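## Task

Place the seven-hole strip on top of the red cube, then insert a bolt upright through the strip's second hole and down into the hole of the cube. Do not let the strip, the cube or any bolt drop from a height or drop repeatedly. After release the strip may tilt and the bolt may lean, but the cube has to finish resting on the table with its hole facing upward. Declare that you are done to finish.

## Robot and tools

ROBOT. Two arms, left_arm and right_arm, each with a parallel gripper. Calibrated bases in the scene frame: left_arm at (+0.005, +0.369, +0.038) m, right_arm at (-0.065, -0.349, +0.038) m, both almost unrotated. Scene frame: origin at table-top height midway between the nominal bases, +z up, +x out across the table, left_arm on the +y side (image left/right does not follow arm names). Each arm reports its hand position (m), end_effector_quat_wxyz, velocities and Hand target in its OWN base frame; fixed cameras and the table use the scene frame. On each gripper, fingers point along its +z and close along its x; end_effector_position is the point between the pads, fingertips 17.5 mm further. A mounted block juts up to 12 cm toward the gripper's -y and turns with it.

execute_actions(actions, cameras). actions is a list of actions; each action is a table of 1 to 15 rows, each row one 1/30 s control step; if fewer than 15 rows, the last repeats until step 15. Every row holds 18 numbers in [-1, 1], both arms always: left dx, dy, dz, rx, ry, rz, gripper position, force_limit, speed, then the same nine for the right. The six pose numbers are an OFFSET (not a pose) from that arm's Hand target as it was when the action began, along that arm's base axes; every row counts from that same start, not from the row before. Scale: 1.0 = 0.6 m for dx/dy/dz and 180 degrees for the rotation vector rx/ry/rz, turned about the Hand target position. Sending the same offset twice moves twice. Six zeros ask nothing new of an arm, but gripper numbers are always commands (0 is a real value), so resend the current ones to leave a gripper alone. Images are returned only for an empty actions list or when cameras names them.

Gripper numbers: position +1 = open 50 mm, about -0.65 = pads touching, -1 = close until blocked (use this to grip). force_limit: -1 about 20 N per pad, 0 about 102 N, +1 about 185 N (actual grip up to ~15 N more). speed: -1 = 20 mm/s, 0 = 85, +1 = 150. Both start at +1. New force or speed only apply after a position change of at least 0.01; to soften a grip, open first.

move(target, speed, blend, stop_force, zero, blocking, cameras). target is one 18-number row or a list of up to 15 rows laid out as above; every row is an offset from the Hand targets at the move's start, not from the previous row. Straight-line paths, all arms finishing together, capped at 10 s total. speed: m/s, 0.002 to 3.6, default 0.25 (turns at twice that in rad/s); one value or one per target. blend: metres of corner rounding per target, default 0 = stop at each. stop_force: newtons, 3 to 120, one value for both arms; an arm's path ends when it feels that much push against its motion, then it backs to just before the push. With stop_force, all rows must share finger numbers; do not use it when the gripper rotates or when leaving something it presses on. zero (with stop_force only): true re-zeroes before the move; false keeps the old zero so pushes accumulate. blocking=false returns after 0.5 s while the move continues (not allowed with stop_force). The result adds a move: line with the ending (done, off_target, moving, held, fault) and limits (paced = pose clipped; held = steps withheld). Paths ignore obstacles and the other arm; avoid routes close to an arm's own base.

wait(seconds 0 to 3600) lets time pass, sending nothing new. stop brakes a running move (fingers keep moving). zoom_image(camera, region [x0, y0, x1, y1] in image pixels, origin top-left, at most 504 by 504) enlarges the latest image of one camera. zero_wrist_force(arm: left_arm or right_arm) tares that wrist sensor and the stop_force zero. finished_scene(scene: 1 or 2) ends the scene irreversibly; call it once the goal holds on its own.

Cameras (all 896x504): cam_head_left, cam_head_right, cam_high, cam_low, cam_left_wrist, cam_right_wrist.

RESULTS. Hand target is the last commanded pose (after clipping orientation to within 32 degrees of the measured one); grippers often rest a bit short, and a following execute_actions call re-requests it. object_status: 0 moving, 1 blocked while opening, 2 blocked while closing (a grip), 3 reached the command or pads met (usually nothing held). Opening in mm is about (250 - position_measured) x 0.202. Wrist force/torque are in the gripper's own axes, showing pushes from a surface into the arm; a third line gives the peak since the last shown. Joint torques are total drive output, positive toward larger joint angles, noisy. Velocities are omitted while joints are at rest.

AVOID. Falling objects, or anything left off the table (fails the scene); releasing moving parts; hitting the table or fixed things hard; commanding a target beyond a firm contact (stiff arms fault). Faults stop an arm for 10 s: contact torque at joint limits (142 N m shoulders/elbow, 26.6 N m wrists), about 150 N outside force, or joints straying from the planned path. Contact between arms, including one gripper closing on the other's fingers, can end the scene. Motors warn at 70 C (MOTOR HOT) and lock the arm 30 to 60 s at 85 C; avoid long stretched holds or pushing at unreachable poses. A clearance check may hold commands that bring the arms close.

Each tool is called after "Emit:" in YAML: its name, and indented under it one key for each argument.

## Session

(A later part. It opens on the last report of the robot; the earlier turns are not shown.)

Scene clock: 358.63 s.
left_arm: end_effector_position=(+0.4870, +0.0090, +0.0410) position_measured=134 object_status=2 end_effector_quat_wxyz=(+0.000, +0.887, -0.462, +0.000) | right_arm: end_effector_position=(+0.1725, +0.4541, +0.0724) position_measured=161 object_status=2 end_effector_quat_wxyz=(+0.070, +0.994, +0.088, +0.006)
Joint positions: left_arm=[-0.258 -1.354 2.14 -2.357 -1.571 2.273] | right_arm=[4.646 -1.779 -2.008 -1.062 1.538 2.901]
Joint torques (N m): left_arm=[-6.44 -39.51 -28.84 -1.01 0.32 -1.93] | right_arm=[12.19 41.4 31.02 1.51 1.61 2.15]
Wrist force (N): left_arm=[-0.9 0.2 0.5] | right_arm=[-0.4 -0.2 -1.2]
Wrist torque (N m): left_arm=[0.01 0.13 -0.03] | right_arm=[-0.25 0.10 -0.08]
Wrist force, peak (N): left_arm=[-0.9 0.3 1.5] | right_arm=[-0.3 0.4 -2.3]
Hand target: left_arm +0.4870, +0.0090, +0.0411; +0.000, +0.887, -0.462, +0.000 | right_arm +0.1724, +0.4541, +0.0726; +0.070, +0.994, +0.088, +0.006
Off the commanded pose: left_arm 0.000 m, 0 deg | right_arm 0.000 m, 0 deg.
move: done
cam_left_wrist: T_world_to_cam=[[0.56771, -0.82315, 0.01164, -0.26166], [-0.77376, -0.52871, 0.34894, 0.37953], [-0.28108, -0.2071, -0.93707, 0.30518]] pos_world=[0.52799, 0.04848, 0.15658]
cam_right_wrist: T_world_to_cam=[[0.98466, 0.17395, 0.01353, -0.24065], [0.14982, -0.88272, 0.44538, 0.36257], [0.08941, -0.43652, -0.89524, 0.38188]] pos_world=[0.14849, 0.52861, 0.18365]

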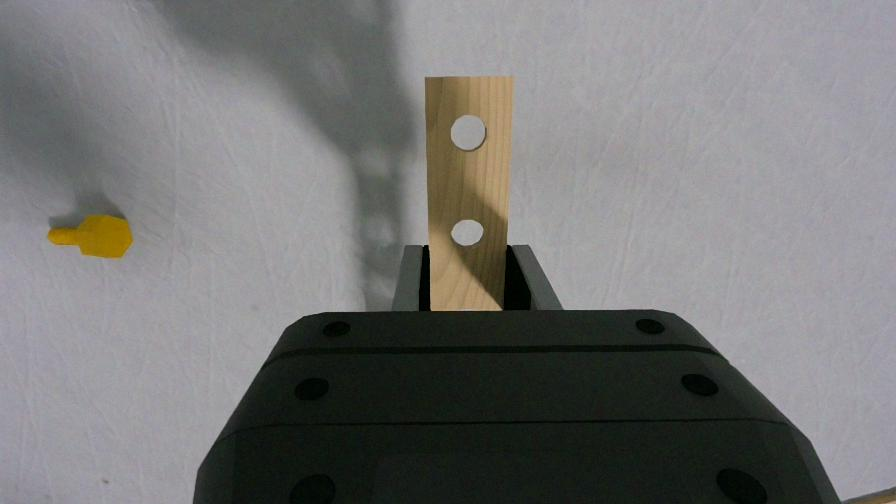

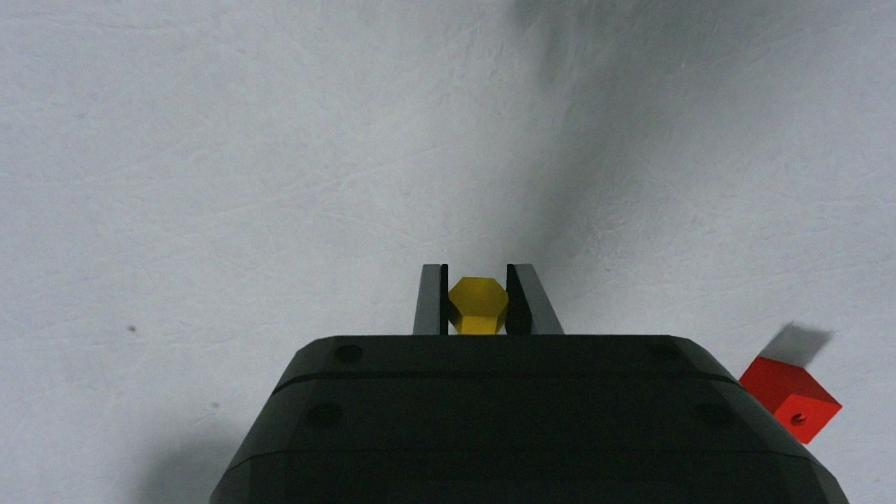

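Emit:
move:
  target:
    - [0,0,0.05,0,0,0,-1,-0.7,-0.8,0.05,-0.05,0.25,0.2,0,-0.04,-1,-0.8,-0.8]
    - [0,0,0.05,0,0,0,-1,-0.7,-0.8,0.2627,-0.4235,0.23,0.4547,0,-0.0916,-1,-0.8,-0.8]
  speed: 0.35
  blend: 0.04

Emit:
move:
  target:
    - [-0.2072,-0.5193,0.05,0,0,0,-1,-0.7,-0.8,0,0,0,0,0,0,-1,-0.8,-0.8]
    - [-0.2072,-0.5193,-0.036,0,0,0,-1,-0.7,-0.8,0,0,0,0,0,0,-1,-0.8,-0.8]
  speed: 0.25
  cameras: ["all"]

Scene clock: 388.47 s.
left_arm: end_effector_position=(+0.4870, +0.0090, +0.0711) position_measured=134 object_status=2 end_effector_quat_wxyz=(+0.000, +0.887, -0.462, +0.000) | right_arm: end_effector_position=(+0.3301, +0.2000, +0.2106) position_measured=161 object_status=2 end_effector_quat_wxyz=(-0.595, +0.799, -0.069, +0.052)
Joint positions: left_arm=[-0.259 -1.41 2.107 -2.268 -1.571 2.273] | right_arm=[3.464 -1.798 -2.631 0.729 2.573 2.655]
Joint torques (N m): left_arm=[-0.75 -37.05 -29.3 -0.7 -0.99 -0.86] | right_arm=[-14.85 11.66 17.37 4.64 2.64 2.01]
Wrist force (N): left_arm=[-0.9 0.0 0.4] | right_arm=[0.7 0.0 1.2]
Wrist torque (N m): left_arm=[-0.01 0.11 -0.03] | right_arm=[0.37 -0.09 -0.15]
Wrist force, peak (N): left_arm=[-1.3 0.4 0.8] | right_arm=[0.5 0.7 1.6]
Hand target: left_arm +0.4870, +0.0090, +0.0711; +0.000, +0.887, -0.462, +0.000 | right_arm +0.3301, +0.2000, +0.2106; -0.596, +0.799, -0.069, +0.053
Off the commanded pose: left_arm 0.000 m, 0 deg | right_arm 0.000 m, 0 deg.
move: done

Scene clock: 391.43 s.
left_arm: end_effector_position=(+0.3627, -0.3026, +0.0496) position_measured=134 object_status=2 end_effector_quat_wxyz=(+0.000, +0.887, -0.462, +0.000) | right_arm: end_effector_position=(+0.3301, +0.2000, +0.2106) position_measured=161 object_status=2 end_effector_quat_wxyz=(-0.595, +0.799, -0.069, +0.052)
Joint positions: left_arm=[-0.981 -1.402 2.171 -2.34 -1.571 1.55] | right_arm=[3.464 -1.798 -2.631 0.73 2.573 2.655]
Joint torques (N m): left_arm=[7.27 -21.94 -10.19 -5.93 1.92 2.36] | right_arm=[-13.9 11.65 19.04 4.33 3.14 2.11]
Wrist force (N): left_arm=[-0.8 0.4 0.9] | right_arm=[0.5 0.1 1.4]
Wrist torque (N m): left_arm=[0.06 0.10 0.07] | right_arm=[0.37 -0.06 -0.16]
Wrist force, peak (N): left_arm=[0.0 2.4 0.6] | right_arm=[0.8 0.2 1.7]
Hand target: left_arm +0.3627, -0.3026, +0.0495; +0.000, +0.887, -0.462, +0.000 | right_arm +0.3301, +0.2000, +0.2106; -0.595, +0.799, -0.069, +0.052
Off the commanded pose: left_arm 0.000 m, 0 deg | right_arm 0.000 m, 0 deg.
move: done
cam_left_wrist: T_world_to_cam=[[0.56769, -0.82316, 0.01158, -0.44761], [-0.77374, -0.5287, 0.34902, 0.11551], [-0.28117, -0.2071, -0.93705, 0.21377]] pos_world=[0.40359, -0.26311, 0.16518]
cam_right_wrist: T_world_to_cam=[[0.98245, -0.1865, 0.00239, -0.27826], [-0.10496, -0.56342, -0.81948, 0.33969], [0.15418, 0.80485, -0.5731, 0.04309]] pos_world=[0.30238, 0.10481, 0.30373]

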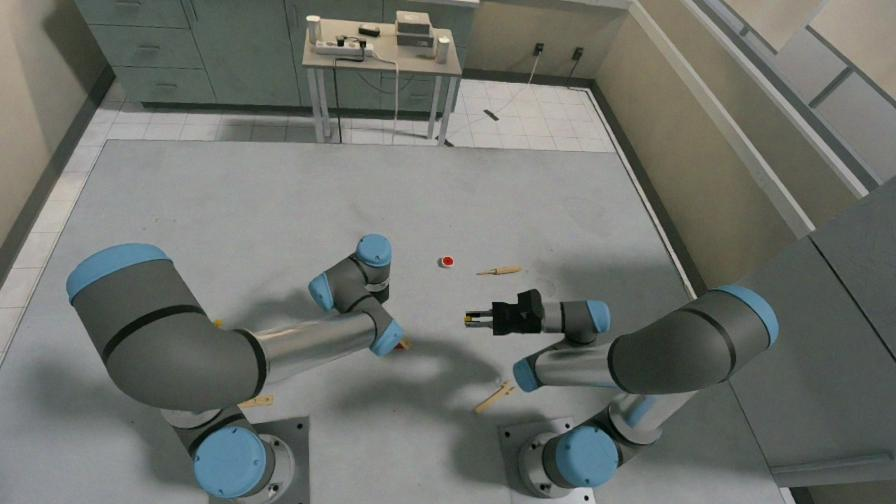

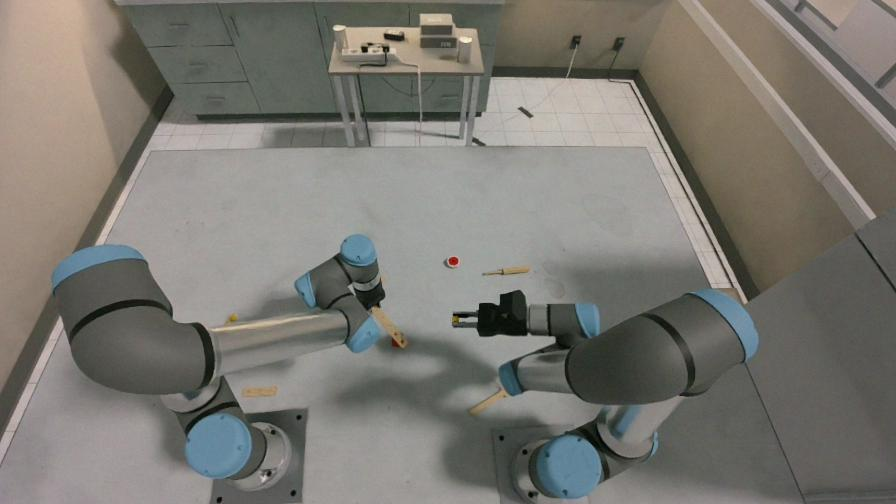

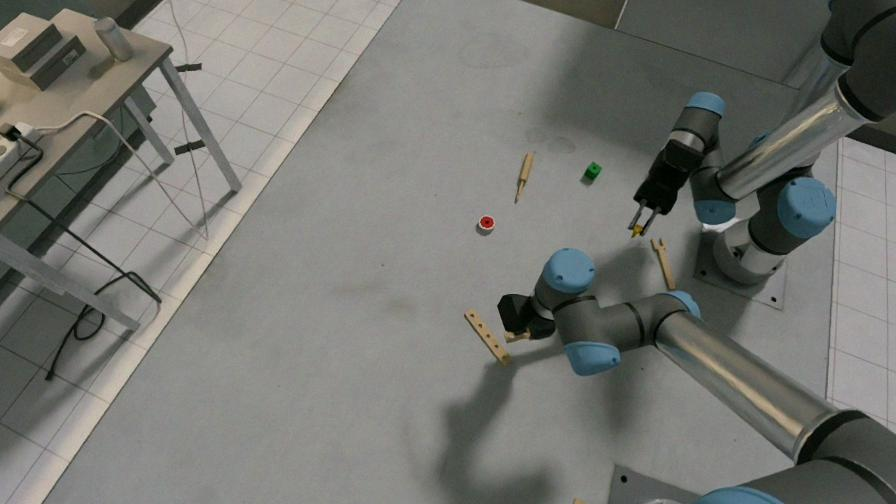

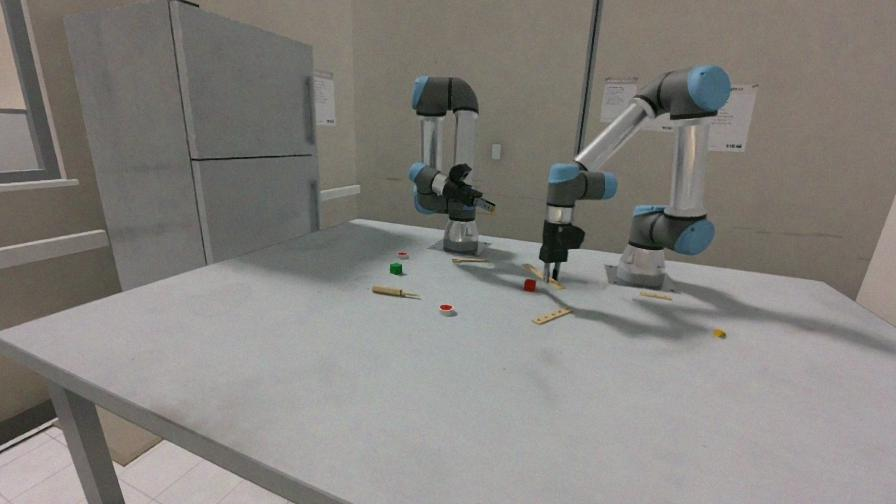

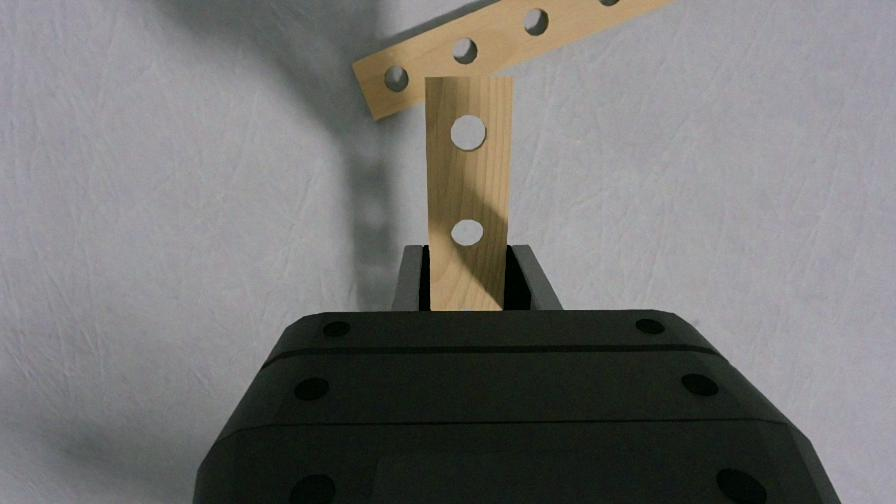

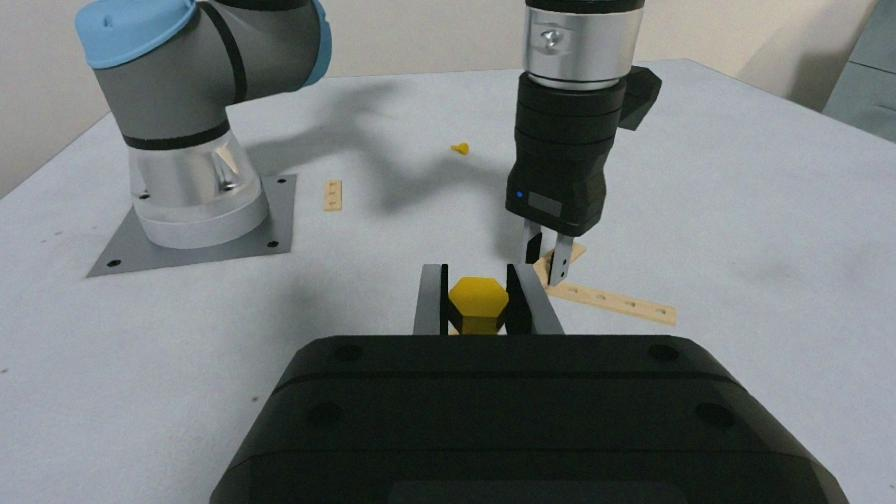

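Emit:
move:
  target: [0,0,-0.0558,0,0,0,-1,-0.7,-0.8,0.0408,0.1667,-0.155,-0.2927,0.0516,0,-1,-0.8,-0.8]
  speed: 0.2
  cameras: ["cam_right_wrist"]

Emit:
zoom_image:
  camera: "cam_right_wrist"
  region: [400, 50, 600, 250]

Scene clock: 402.77 s.
left_arm: end_effector_position=(+0.3627, -0.3026, +0.0160) position_measured=134 object_status=2 end_effector_quat_wxyz=(+0.000, +0.887, -0.462, +0.000) | right_arm: end_effector_position=(+0.3545, +0.3000, +0.1176) position_measured=161 object_status=2 end_effector_quat_wxyz=(-0.173, +0.981, -0.085, +0.015) end_effector_velocity=(+0.000, +0.000, +0.000) end_effector_angular_velocity=(-0.003, +0.002, +0.000)
Joint positions: left_arm=[-0.981 -1.331 2.203 -2.443 -1.571 1.55] | right_arm=[4.041 -1.538 -2.316 -0.55 1.735 2.668]
Joint velocities: left_arm=[within noise] | right_arm=[0.001 -0.001 0.003 -0.005 -0.001 0.001]
Joint torques (N m): left_arm=[2.1 -21.87 -9.86 -5.84 1.94 1.34] | right_arm=[11.86 12.69 29.89 2.68 -1.43 2.17]
Wrist force (N): left_arm=[-0.6 0.5 0.6] | right_arm=[-0.2 -0.4 -0.2]
Wrist torque (N m): left_arm=[0.05 0.08 0.07] | right_arm=[-0.19 0.12 -0.15]
Wrist force, peak (N): left_arm=[-1.0 0.6 1.3] | right_arm=[0.9 0.5 1.7]
Hand target: left_arm +0.3627, -0.3026, +0.0160; +0.000, +0.887, -0.462, +0.000 | right_arm +0.3545, +0.3000, +0.1176; -0.172, +0.981, -0.085, +0.015
Off the commanded pose: left_arm 0.000 m, 0 deg | right_arm 0.000 m, 0 deg.
move: done
cam_right_wrist: T_world_to_cam=[[0.98372, -0.17931, 0.01204, -0.28718], [-0.17893, -0.98349, -0.02722, 0.38143], [0.01672, 0.02462, -0.99956, 0.23845]] pos_world=[0.34677, 0.31776, 0.25218]

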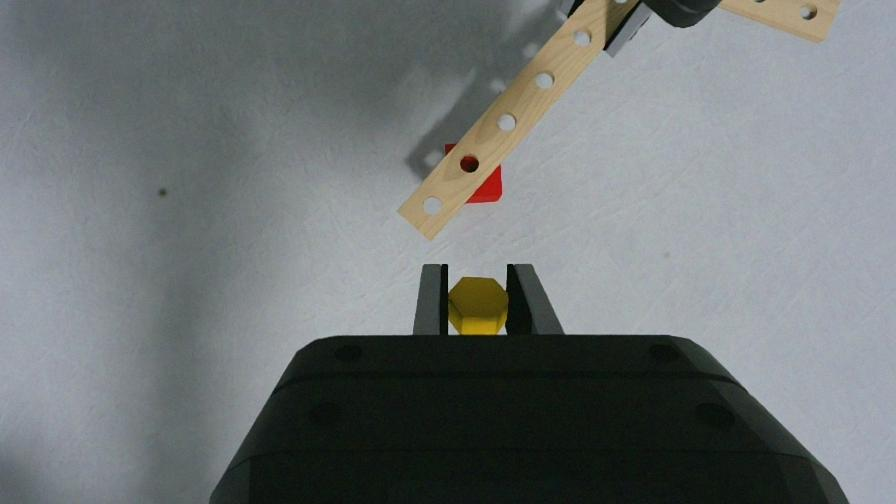

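Scaled by 2.520 from the camera's image (finer frame: 1280x720).

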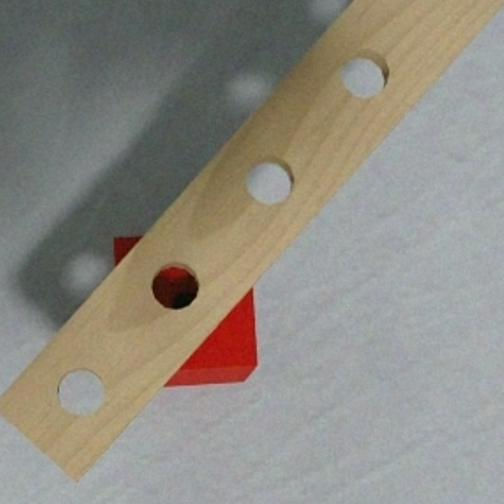

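Emit:
zoom_image:
  camera: "cam_right_wrist"
  region: [435, 130, 515, 210]

Scaled by 6.300 from the camera's image (finer frame: 1280x720).

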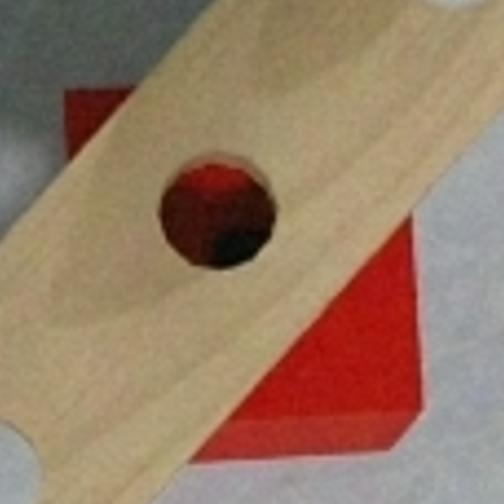

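Emit:
move:
  target: [0.0035,-0.0032,0,0,0,0,-1,-0.7,-0.8,0,0,0,0,0,0,-1,-0.8,-0.8]
  speed: 0.03

Emit:
move:
  target: [0,0,-0.014,0,0,0,-1,-0.7,-0.8,0,0.01,-0.035,0,0,0,-1,-0.8,-0.8]
  speed: 0.01
  stop_force: 3
  cameras: ["cam_right_wrist"]

Emit:
zoom_image:
  camera: "cam_right_wrist"
  region: [430, 120, 510, 200]

Scene clock: 436.00 s.
left_arm: end_effector_position=(+0.3647, -0.3044, +0.0160) position_measured=134 object_status=2 end_effector_quat_wxyz=(+0.000, +0.887, -0.462, +0.000) | right_arm: end_effector_position=(+0.3545, +0.3000, +0.1176) position_measured=161 object_status=2 end_effector_quat_wxyz=(-0.172, +0.981, -0.085, +0.015)
Joint positions: left_arm=[-0.98 -1.326 2.195 -2.441 -1.571 1.552] | right_arm=[4.041 -1.538 -2.316 -0.55 1.734 2.668]
Joint torques (N m): left_arm=[6 -22.32 -27.75 -0.68 2.01 2.14] | right_arm=[11.9 12.67 30.17 2.25 -1.42 2.2]
Wrist force (N): left_arm=[-0.5 0.6 0.8] | right_arm=[-0.2 -0.3 -0.4]
Wrist torque (N m): left_arm=[0.08 0.06 -0.01] | right_arm=[-0.18 0.13 -0.15]
Wrist force, peak (N): left_arm=[-1.1 0.8 1.0] | right_arm=[-0.4 -0.6 -0.3]
Hand target: left_arm +0.3648, -0.3045, +0.0160; +0.000, +0.887, -0.462, +0.000 | right_arm +0.3545, +0.3000, +0.1176; -0.172, +0.981, -0.085, +0.015
Off the commanded pose: left_arm 0.000 m, 0 deg | right_arm 0.000 m, 0 deg.
move: done

Scene clock: 439.13 s.
left_arm: end_effector_position=(+0.3648, -0.3045, +0.0096) position_measured=134 object_status=2 end_effector_quat_wxyz=(+0.000, +0.887, -0.462, +0.000) | right_arm: end_effector_position=(+0.3545, +0.3060, +0.0966) position_measured=161 object_status=2 end_effector_quat_wxyz=(-0.172, +0.981, -0.085, +0.015)
Joint positions: left_arm=[-0.98 -1.311 2.2 -2.46 -1.571 1.552] | right_arm=[4.051 -1.593 -2.335 -0.474 1.731 2.678]
Joint torques (N m): left_arm=[5.9 -36.8 -24.45 -0.41 1.47 2.22] | right_arm=[12.76 12.93 8.86 5.4 -1.34 1.94]
Wrist force (N): left_arm=[0.1 -0.1 -1.4] | right_arm=[-0.1 0.1 0.0]
Wrist torque (N m): left_arm=[-0.16 0.08 -0.06] | right_arm=[-0.11 0.09 -0.14]
Wrist force, peak (N): left_arm=[-0.9 0.0 -3.2] | right_arm=[-0.4 -0.2 0.6]
Hand target: left_arm +0.3648, -0.3045, +0.0096; +0.000, +0.887, -0.462, +0.000 (not the last commanded pose) | right_arm +0.3545, +0.3060, +0.0966; -0.172, +0.981, -0.085, +0.015
Off the commanded pose: left_arm 0.002 m, 0 deg | right_arm 0.000 m, 0 deg.
move: contact (left_arm)
cam_right_wrist: T_world_to_cam=[[0.9837, -0.1794, 0.01201, -0.28589], [-0.17903, -0.98348, -0.02681, 0.38681], [0.01662, 0.02422, -0.99957, 0.21748]] pos_world=[0.34687, 0.32386, 0.23119]

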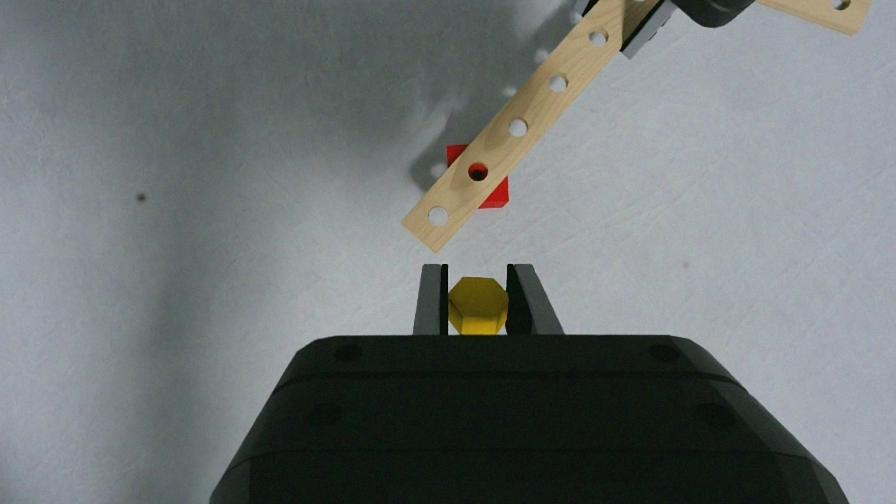

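Scaled by 6.300 from the camera's image (finer frame: 1280x720).

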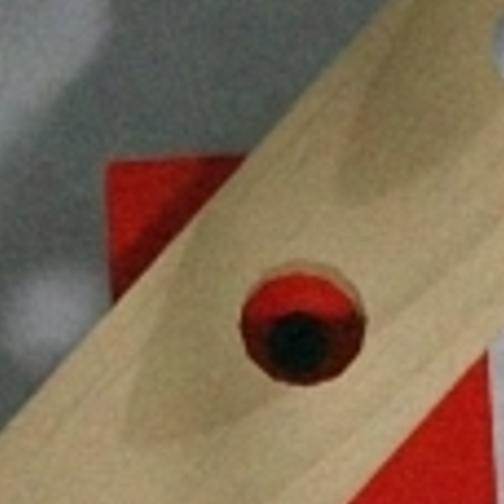

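Emit:
move:
  target:
    - [0,0,0,0,0,0,-1,-0.7,-0.8,-0.0075,-0.0767,0.039,0.2927,-0.0516,0,-1,-0.8,-0.8]
    - [0,0,0,0,0,0,-1,-0.7,-0.8,0.0268,0.0853,-0.0527,0.2927,-0.0516,0,-1,-0.8,-0.8]
    - [0,0,0,0,0,0,-1,-0.7,-0.8,0.0268,0.0853,-0.0985,0.2927,-0.0516,0,-1,-0.8,-0.8]
  speed: 0.2
  blend: [0.02,0.01,0]
  cameras: ["all"]

Emit:
zoom_image:
  camera: "cam_low"
  region: [500, 250, 580, 300]

Emit:
zoom_image:
  camera: "cam_head_right"
  region: [370, 310, 440, 360]

Emit:
zoom_image:
  camera: "cam_high"
  region: [500, 290, 590, 350]

Emit:
zoom_image:
  camera: "cam_head_left"
  region: [370, 310, 440, 360]

Scene clock: 483.80 s.
left_arm: end_effector_position=(+0.3648, -0.3045, +0.0096) position_measured=134 object_status=2 end_effector_quat_wxyz=(+0.000, +0.887, -0.462, +0.000) | right_arm: end_effector_position=(+0.3691, +0.3542, +0.0435) position_measured=161 object_status=2 end_effector_quat_wxyz=(-0.594, +0.800, -0.068, +0.051)
Joint positions: left_arm=[-0.98 -1.311 2.2 -2.46 -1.571 1.552] | right_arm=[3.863 -2.513 -2.358 1.36 2.215 2.913]
Joint torques (N m): left_arm=[2.69 -37.4 -24.72 -0.35 1.69 1.42] | right_arm=[0.61 36.75 0 3.21 0.58 0.07]
Wrist force (N): left_arm=[0.1 0.0 -1.6] | right_arm=[0.1 0.0 1.5]
Wrist torque (N m): left_arm=[-0.15 0.08 -0.06] | right_arm=[0.34 0.00 -0.12]
Wrist force, peak (N): left_arm=[-0.1 0.0 -3.2] | right_arm=[0.9 2.4 3.3]
Hand target: left_arm +0.3648, -0.3045, +0.0096; +0.000, +0.887, -0.462, +0.000 | right_arm +0.3691, +0.3542, +0.0435; -0.594, +0.800, -0.068, +0.051 (not the last commanded pose)
Tool commands: left_gripper/position=-1.0 left_gripper/force_limit=-0.7 left_gripper/speed=-0.8 right_gripper/position=-1.0 right_gripper/force_limit=-0.796078 right_gripper/speed=-0.796078
Off the commanded pose: left_arm 0.000 m, 0 deg | right_arm 0.007 m, 0 deg.
FORCE FAULT: contact force on the right arm reached its limit, and that arm stopped. The contact can be on any part of that arm, not only on its tool. That arm's remaining commands of this call were not run. That arm is still stopped at the end of this call. That arm stays stopped for about 10 more seconds. Until then a move that you send moves the other arm only, and its call returns only when the move has ended. Once the stop has ended, the next robot result says so. If the stop ends while you think or write, that arm runs what you send next, counted from a new Hand target: where the arm stands when the stop ends. While its stop runs, that arm takes no new command, but its gripper still runs the gripper command that each later call begins with. Until it ends, the stop uses up actions while you think or wait. An arm that is not stopped still takes commands.
move: fault (right_arm)
cam_left_wrist: T_world_to_cam=[[0.56773, -0.82313, 0.01171, -0.44999], [-0.77374, -0.5287, 0.34899, 0.13018], [-0.28107, -0.2072, -0.93705, 0.17645]] pos_world=[0.40579, -0.26502, 0.12518]
cam_right_wrist: T_world_to_cam=[[0.98282, -0.18456, 0.00167, -0.2883], [-0.10488, -0.56588, -0.81779, 0.29451], [0.15188, 0.80357, -0.57551, -0.18139]] pos_world=[0.34179, 0.25921, 0.13694]

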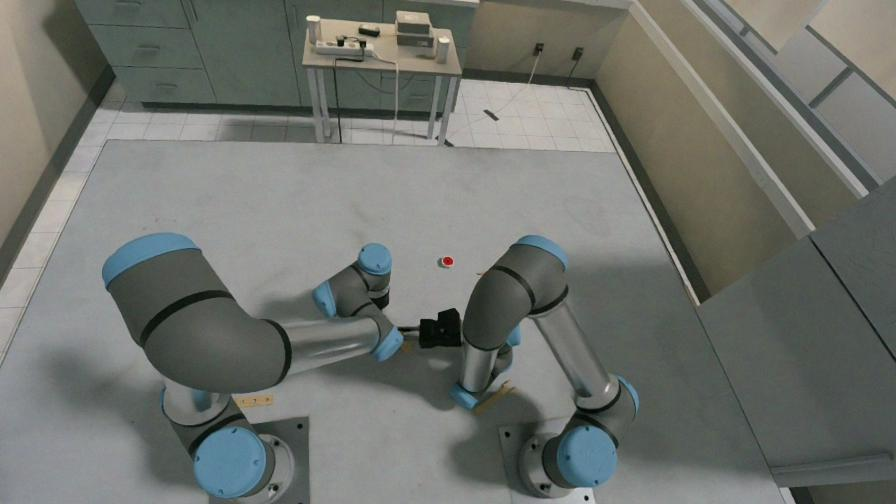

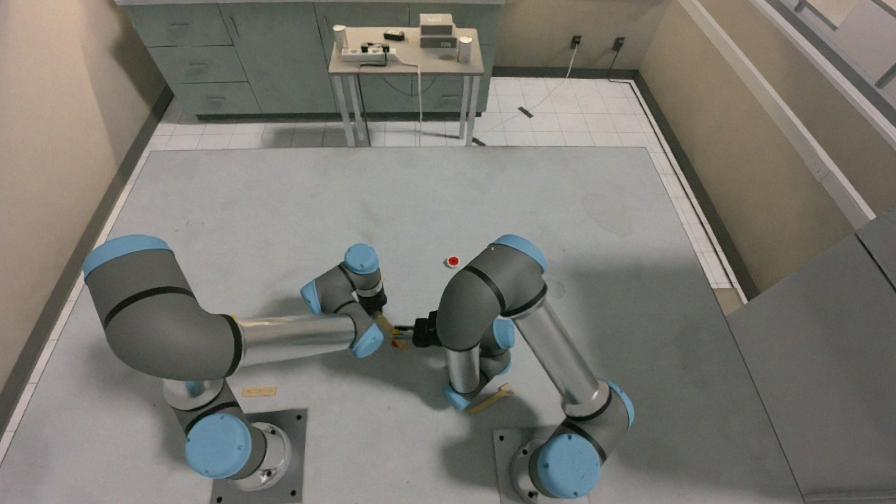

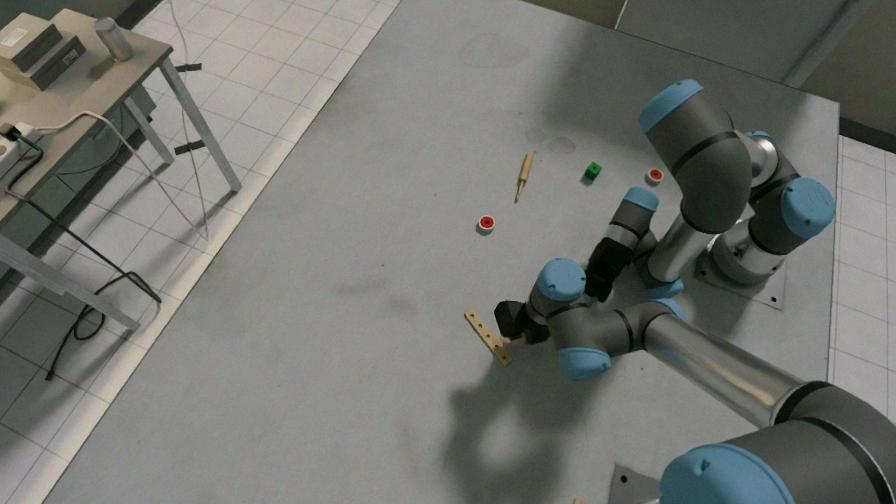

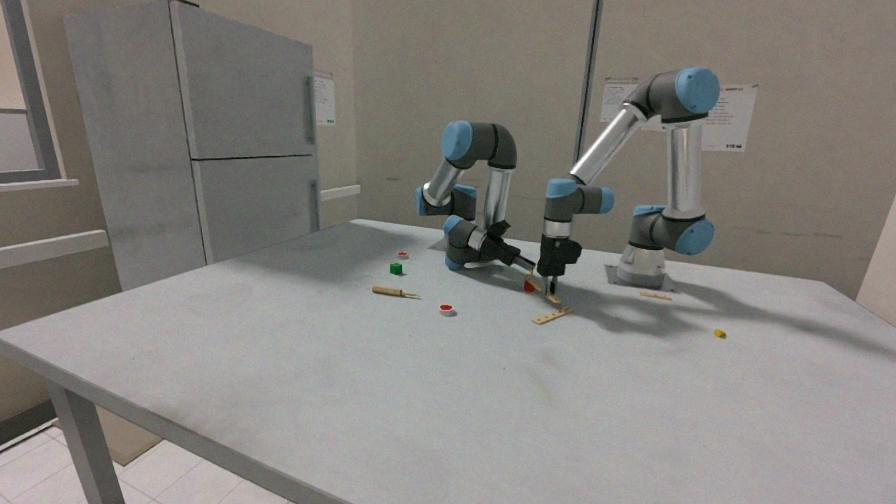

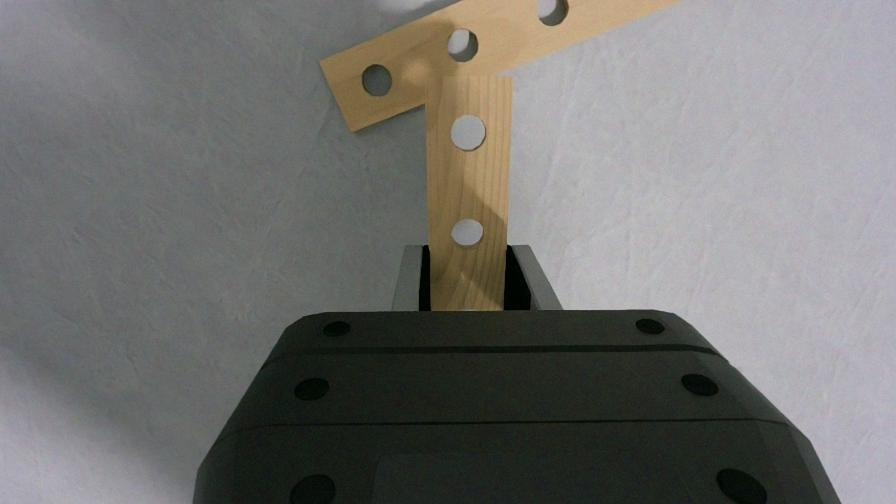

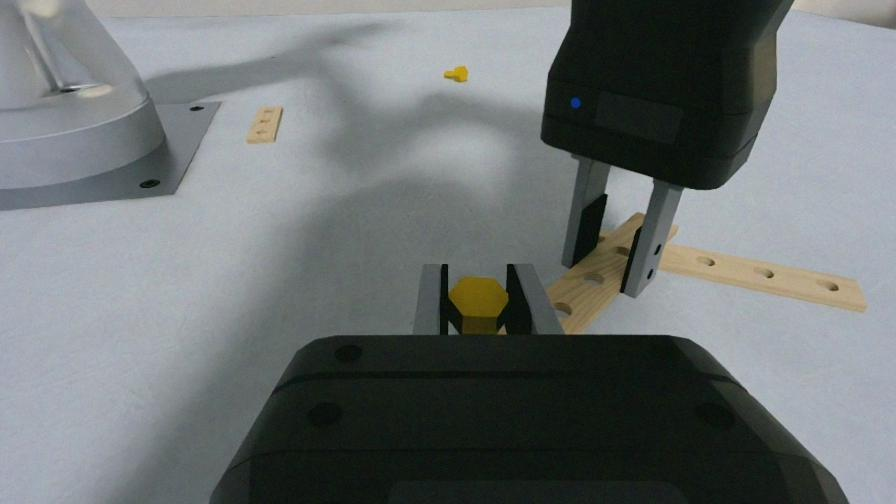

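Scaled by 6.300 from the camera's image (finer frame: 1280x720).

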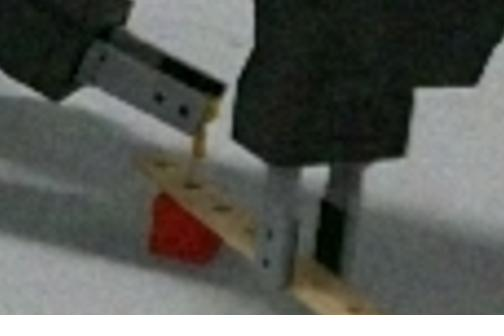

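Scaled by 7.200 from the camera's image (finer frame: 1280x720).

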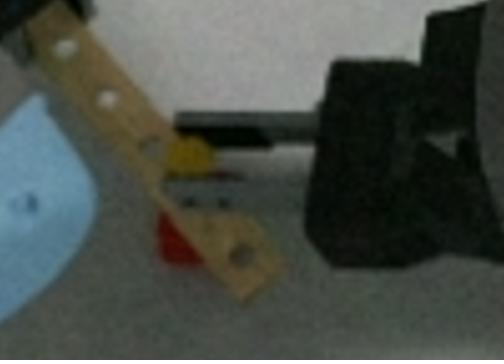

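Scaled by 5.600 from the camera's image (finer frame: 1280x720).

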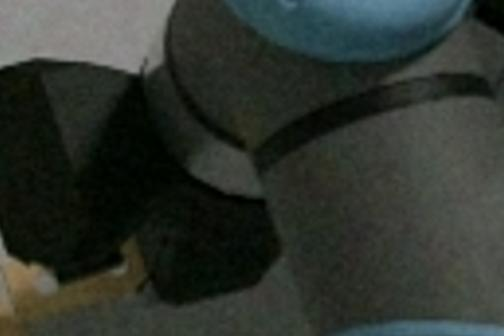

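Scaled by 7.200 from the camera's image (finer frame: 1280x720).

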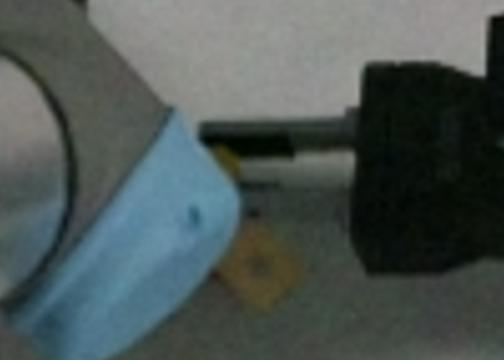

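Emit:
wait:
  seconds: 1

Scene clock: 515.83 s.
left_arm: end_effector_position=(+0.3648, -0.3045, +0.0096) position_measured=134 object_status=2 end_effector_quat_wxyz=(+0.000, +0.887, -0.462, +0.000) | right_arm: end_effector_position=(+0.3691, +0.3542, +0.0435) position_measured=161 object_status=2 end_effector_quat_wxyz=(-0.594, +0.800, -0.068, +0.051)
Joint positions: left_arm=[-0.98 -1.311 2.2 -2.46 -1.571 1.552] | right_arm=[3.863 -2.513 -2.358 1.36 2.215 2.913]
Joint torques (N m): left_arm=[-2.74 -35.63 -24.64 -0.38 1.7 0.6] | right_arm=[-0.59 39.42 -1.57 3.14 0.26 0.03]
Wrist force (N): left_arm=[0.0 0.1 -2.7] | right_arm=[0.2 0.0 1.4]
Wrist torque (N m): left_arm=[-0.14 0.10 -0.06] | right_arm=[0.37 0.00 -0.11]
Wrist force, peak (N): left_arm=[0.0 0.0 -3.3] | right_arm=[0.7 0.5 1.7]
Hand target: left_arm +0.3648, -0.3045, +0.0096; +0.000, +0.887, -0.462, +0.000 | right_arm +0.3691, +0.3542, +0.0435; -0.594, +0.800, -0.068, +0.051 (not the last commanded pose)
Tool commands: left_gripper/position=-1.0 left_gripper/force_limit=-0.7 left_gripper/speed=-0.8 right_gripper/position=-1.0 right_gripper/force_limit=-0.796078 right_gripper/speed=-0.796078
Off the commanded pose: left_arm 0.000 m, 0 deg | right_arm 0.007 m, 0 deg.
FORCE FAULT, CONTINUED: the right arm's stop, for the force fault that an earlier result reported, is over. The rest of the stop counts as 20 of the actions that you can send in this scene. That arm's target is now where it stood when the stop ended, not its last command. That arm accepts commands again.
wait: 1.00 s; at rest from the start

Emit:
move:
  target:
    - [0,0,0,0,0,0,-1,-0.7,-0.8,0,0,0.05,0,0,0,-1,-0.8,-0.8]
    - [0,0,0,0,0,0,-1,-0.7,-0.8,0.0038,0.013,0.033,-0.0465,0.0082,0,-1,-0.8,-0.8]
    - [0,0,0,0,0,0,-1,-0.7,-0.8,0.0038,0.013,-0.0108,-0.0465,0.0082,0,-1,-0.8,-0.8]
  speed: 0.1
  blend: [0.01,0.005,0]
  cameras: ["cam_low","cam_head_right","cam_head_left"]

Emit:
zoom_image:
  camera: "cam_low"
  region: [505, 260, 555, 300]

Emit:
zoom_image:
  camera: "cam_head_right"
  region: [380, 320, 420, 360]

Scene clock: 524.73 s.
left_arm: end_effector_position=(+0.3648, -0.3045, +0.0096) position_measured=134 object_status=2 end_effector_quat_wxyz=(+0.000, +0.887, -0.462, +0.000) | right_arm: end_effector_position=(+0.3714, +0.3620, +0.0371) position_measured=161 object_status=2 end_effector_quat_wxyz=(-0.534, +0.841, -0.072, +0.046)
Joint positions: left_arm=[-0.98 -1.311 2.2 -2.46 -1.571 1.552] | right_arm=[3.902 -2.39 -2.4 1.118 2.141 2.834]
Joint torques (N m): left_arm=[-4.57 -36.7 -25.74 -0.38 1.67 0.37] | right_arm=[11.78 29.19 12.8 5.07 -1.2 -0.62]
Wrist force (N): left_arm=[0.0 0.2 -2.6] | right_arm=[0.4 0.2 1.2]
Wrist torque (N m): left_arm=[-0.12 0.08 -0.06] | right_arm=[0.33 -0.02 -0.09]
Wrist force, peak (N): left_arm=[0.1 0.1 -3.2] | right_arm=[0.8 1.0 1.8]
Hand target: left_arm +0.3648, -0.3045, +0.0096; +0.000, +0.887, -0.462, +0.000 | right_arm +0.3714, +0.3620, +0.0370; -0.534, +0.841, -0.072, +0.046
Off the commanded pose: left_arm 0.000 m, 0 deg | right_arm 0.000 m, 0 deg.
move: done
Images, in order (width x height): cam_head_left 896x504, cam_head_right 896x504, cam_low 896x504.

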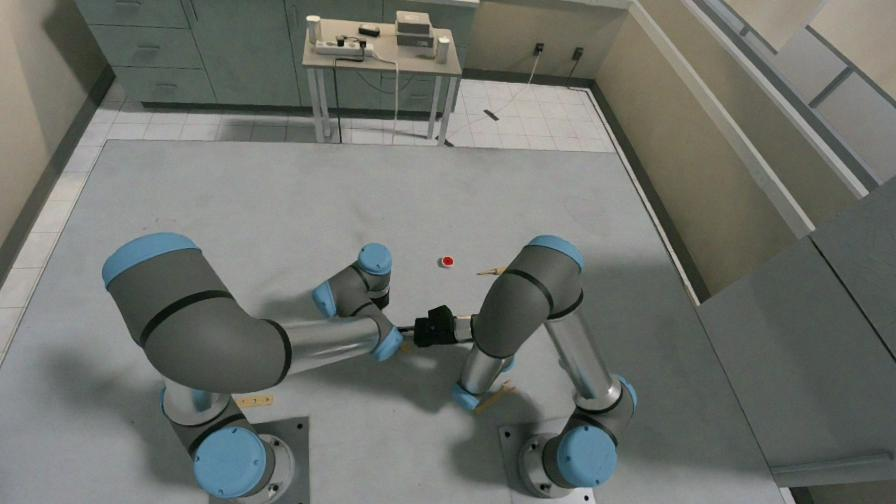

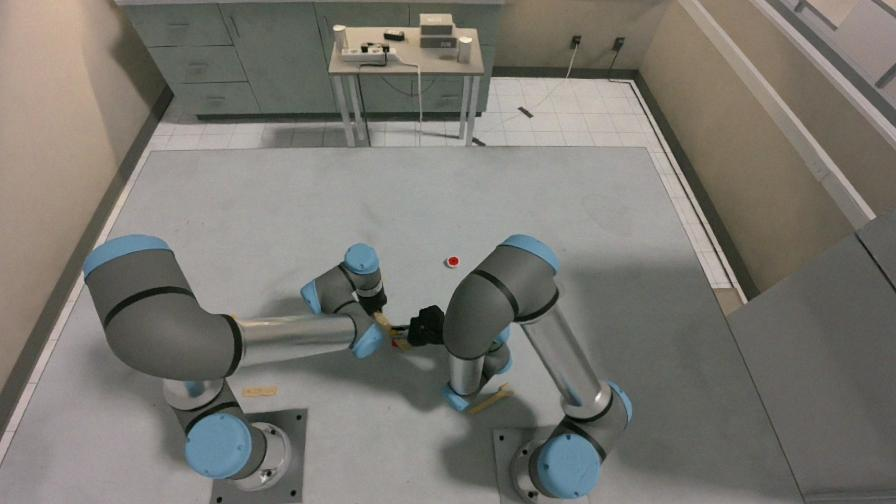

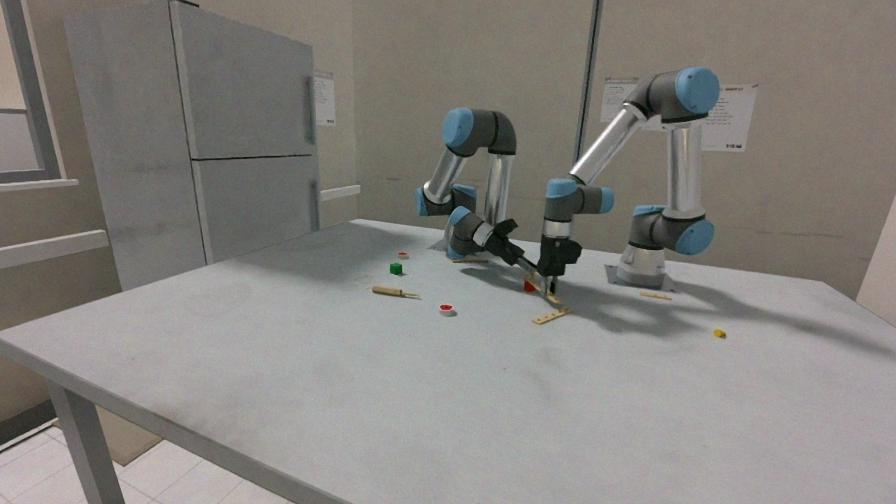

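Scaled by 10.080 from the camera's image (finer frame: 1280x720).

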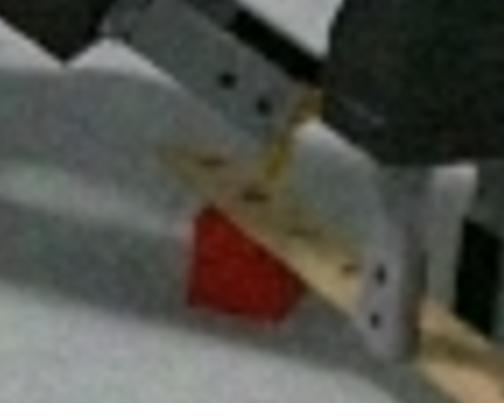

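Scaled by 12.600 from the camera's image (finer frame: 1280x720).

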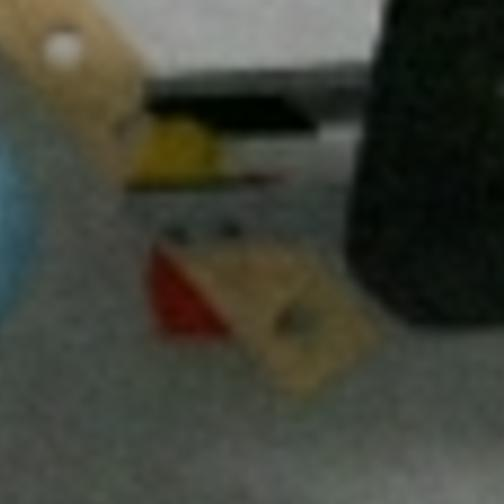

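Emit:
zoom_image:
  camera: "cam_low"
  region: [520, 266, 545, 286]

Emit:
zoom_image:
  camera: "cam_head_right"
  region: [385, 325, 410, 350]

Emit:
zoom_image:
  camera: "cam_head_left"
  region: [380, 320, 420, 360]

Scaled by 20.160 from the camera's image (finer frame: 1280x720).

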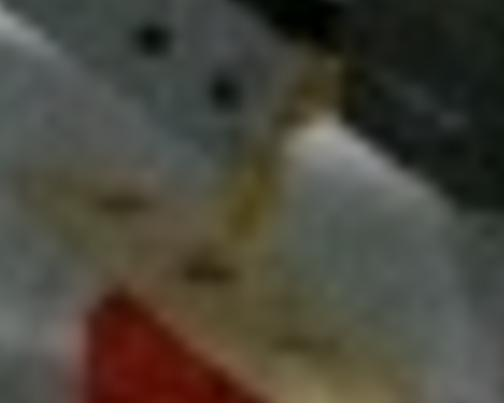

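Scaled by 20.160 from the camera's image (finer frame: 1280x720).

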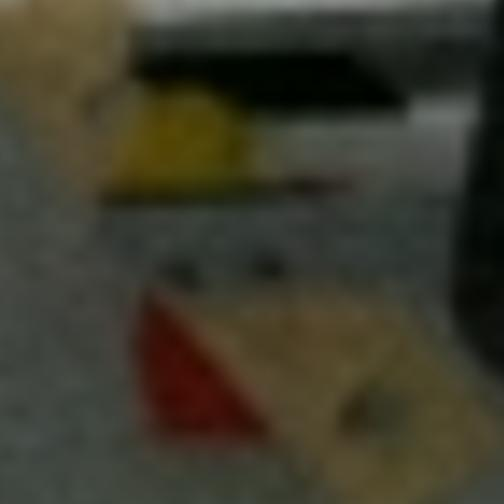

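Scaled by 12.600 from the camera's image (finer frame: 1280x720).

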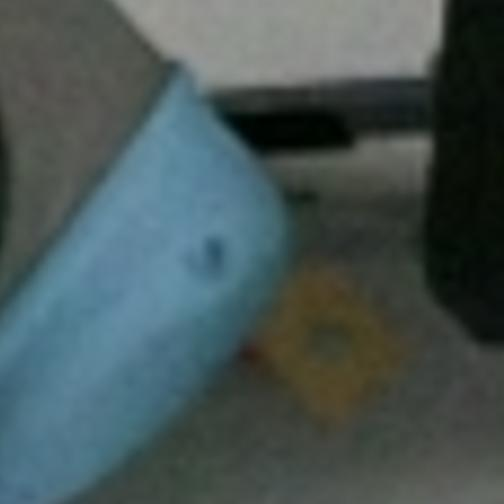

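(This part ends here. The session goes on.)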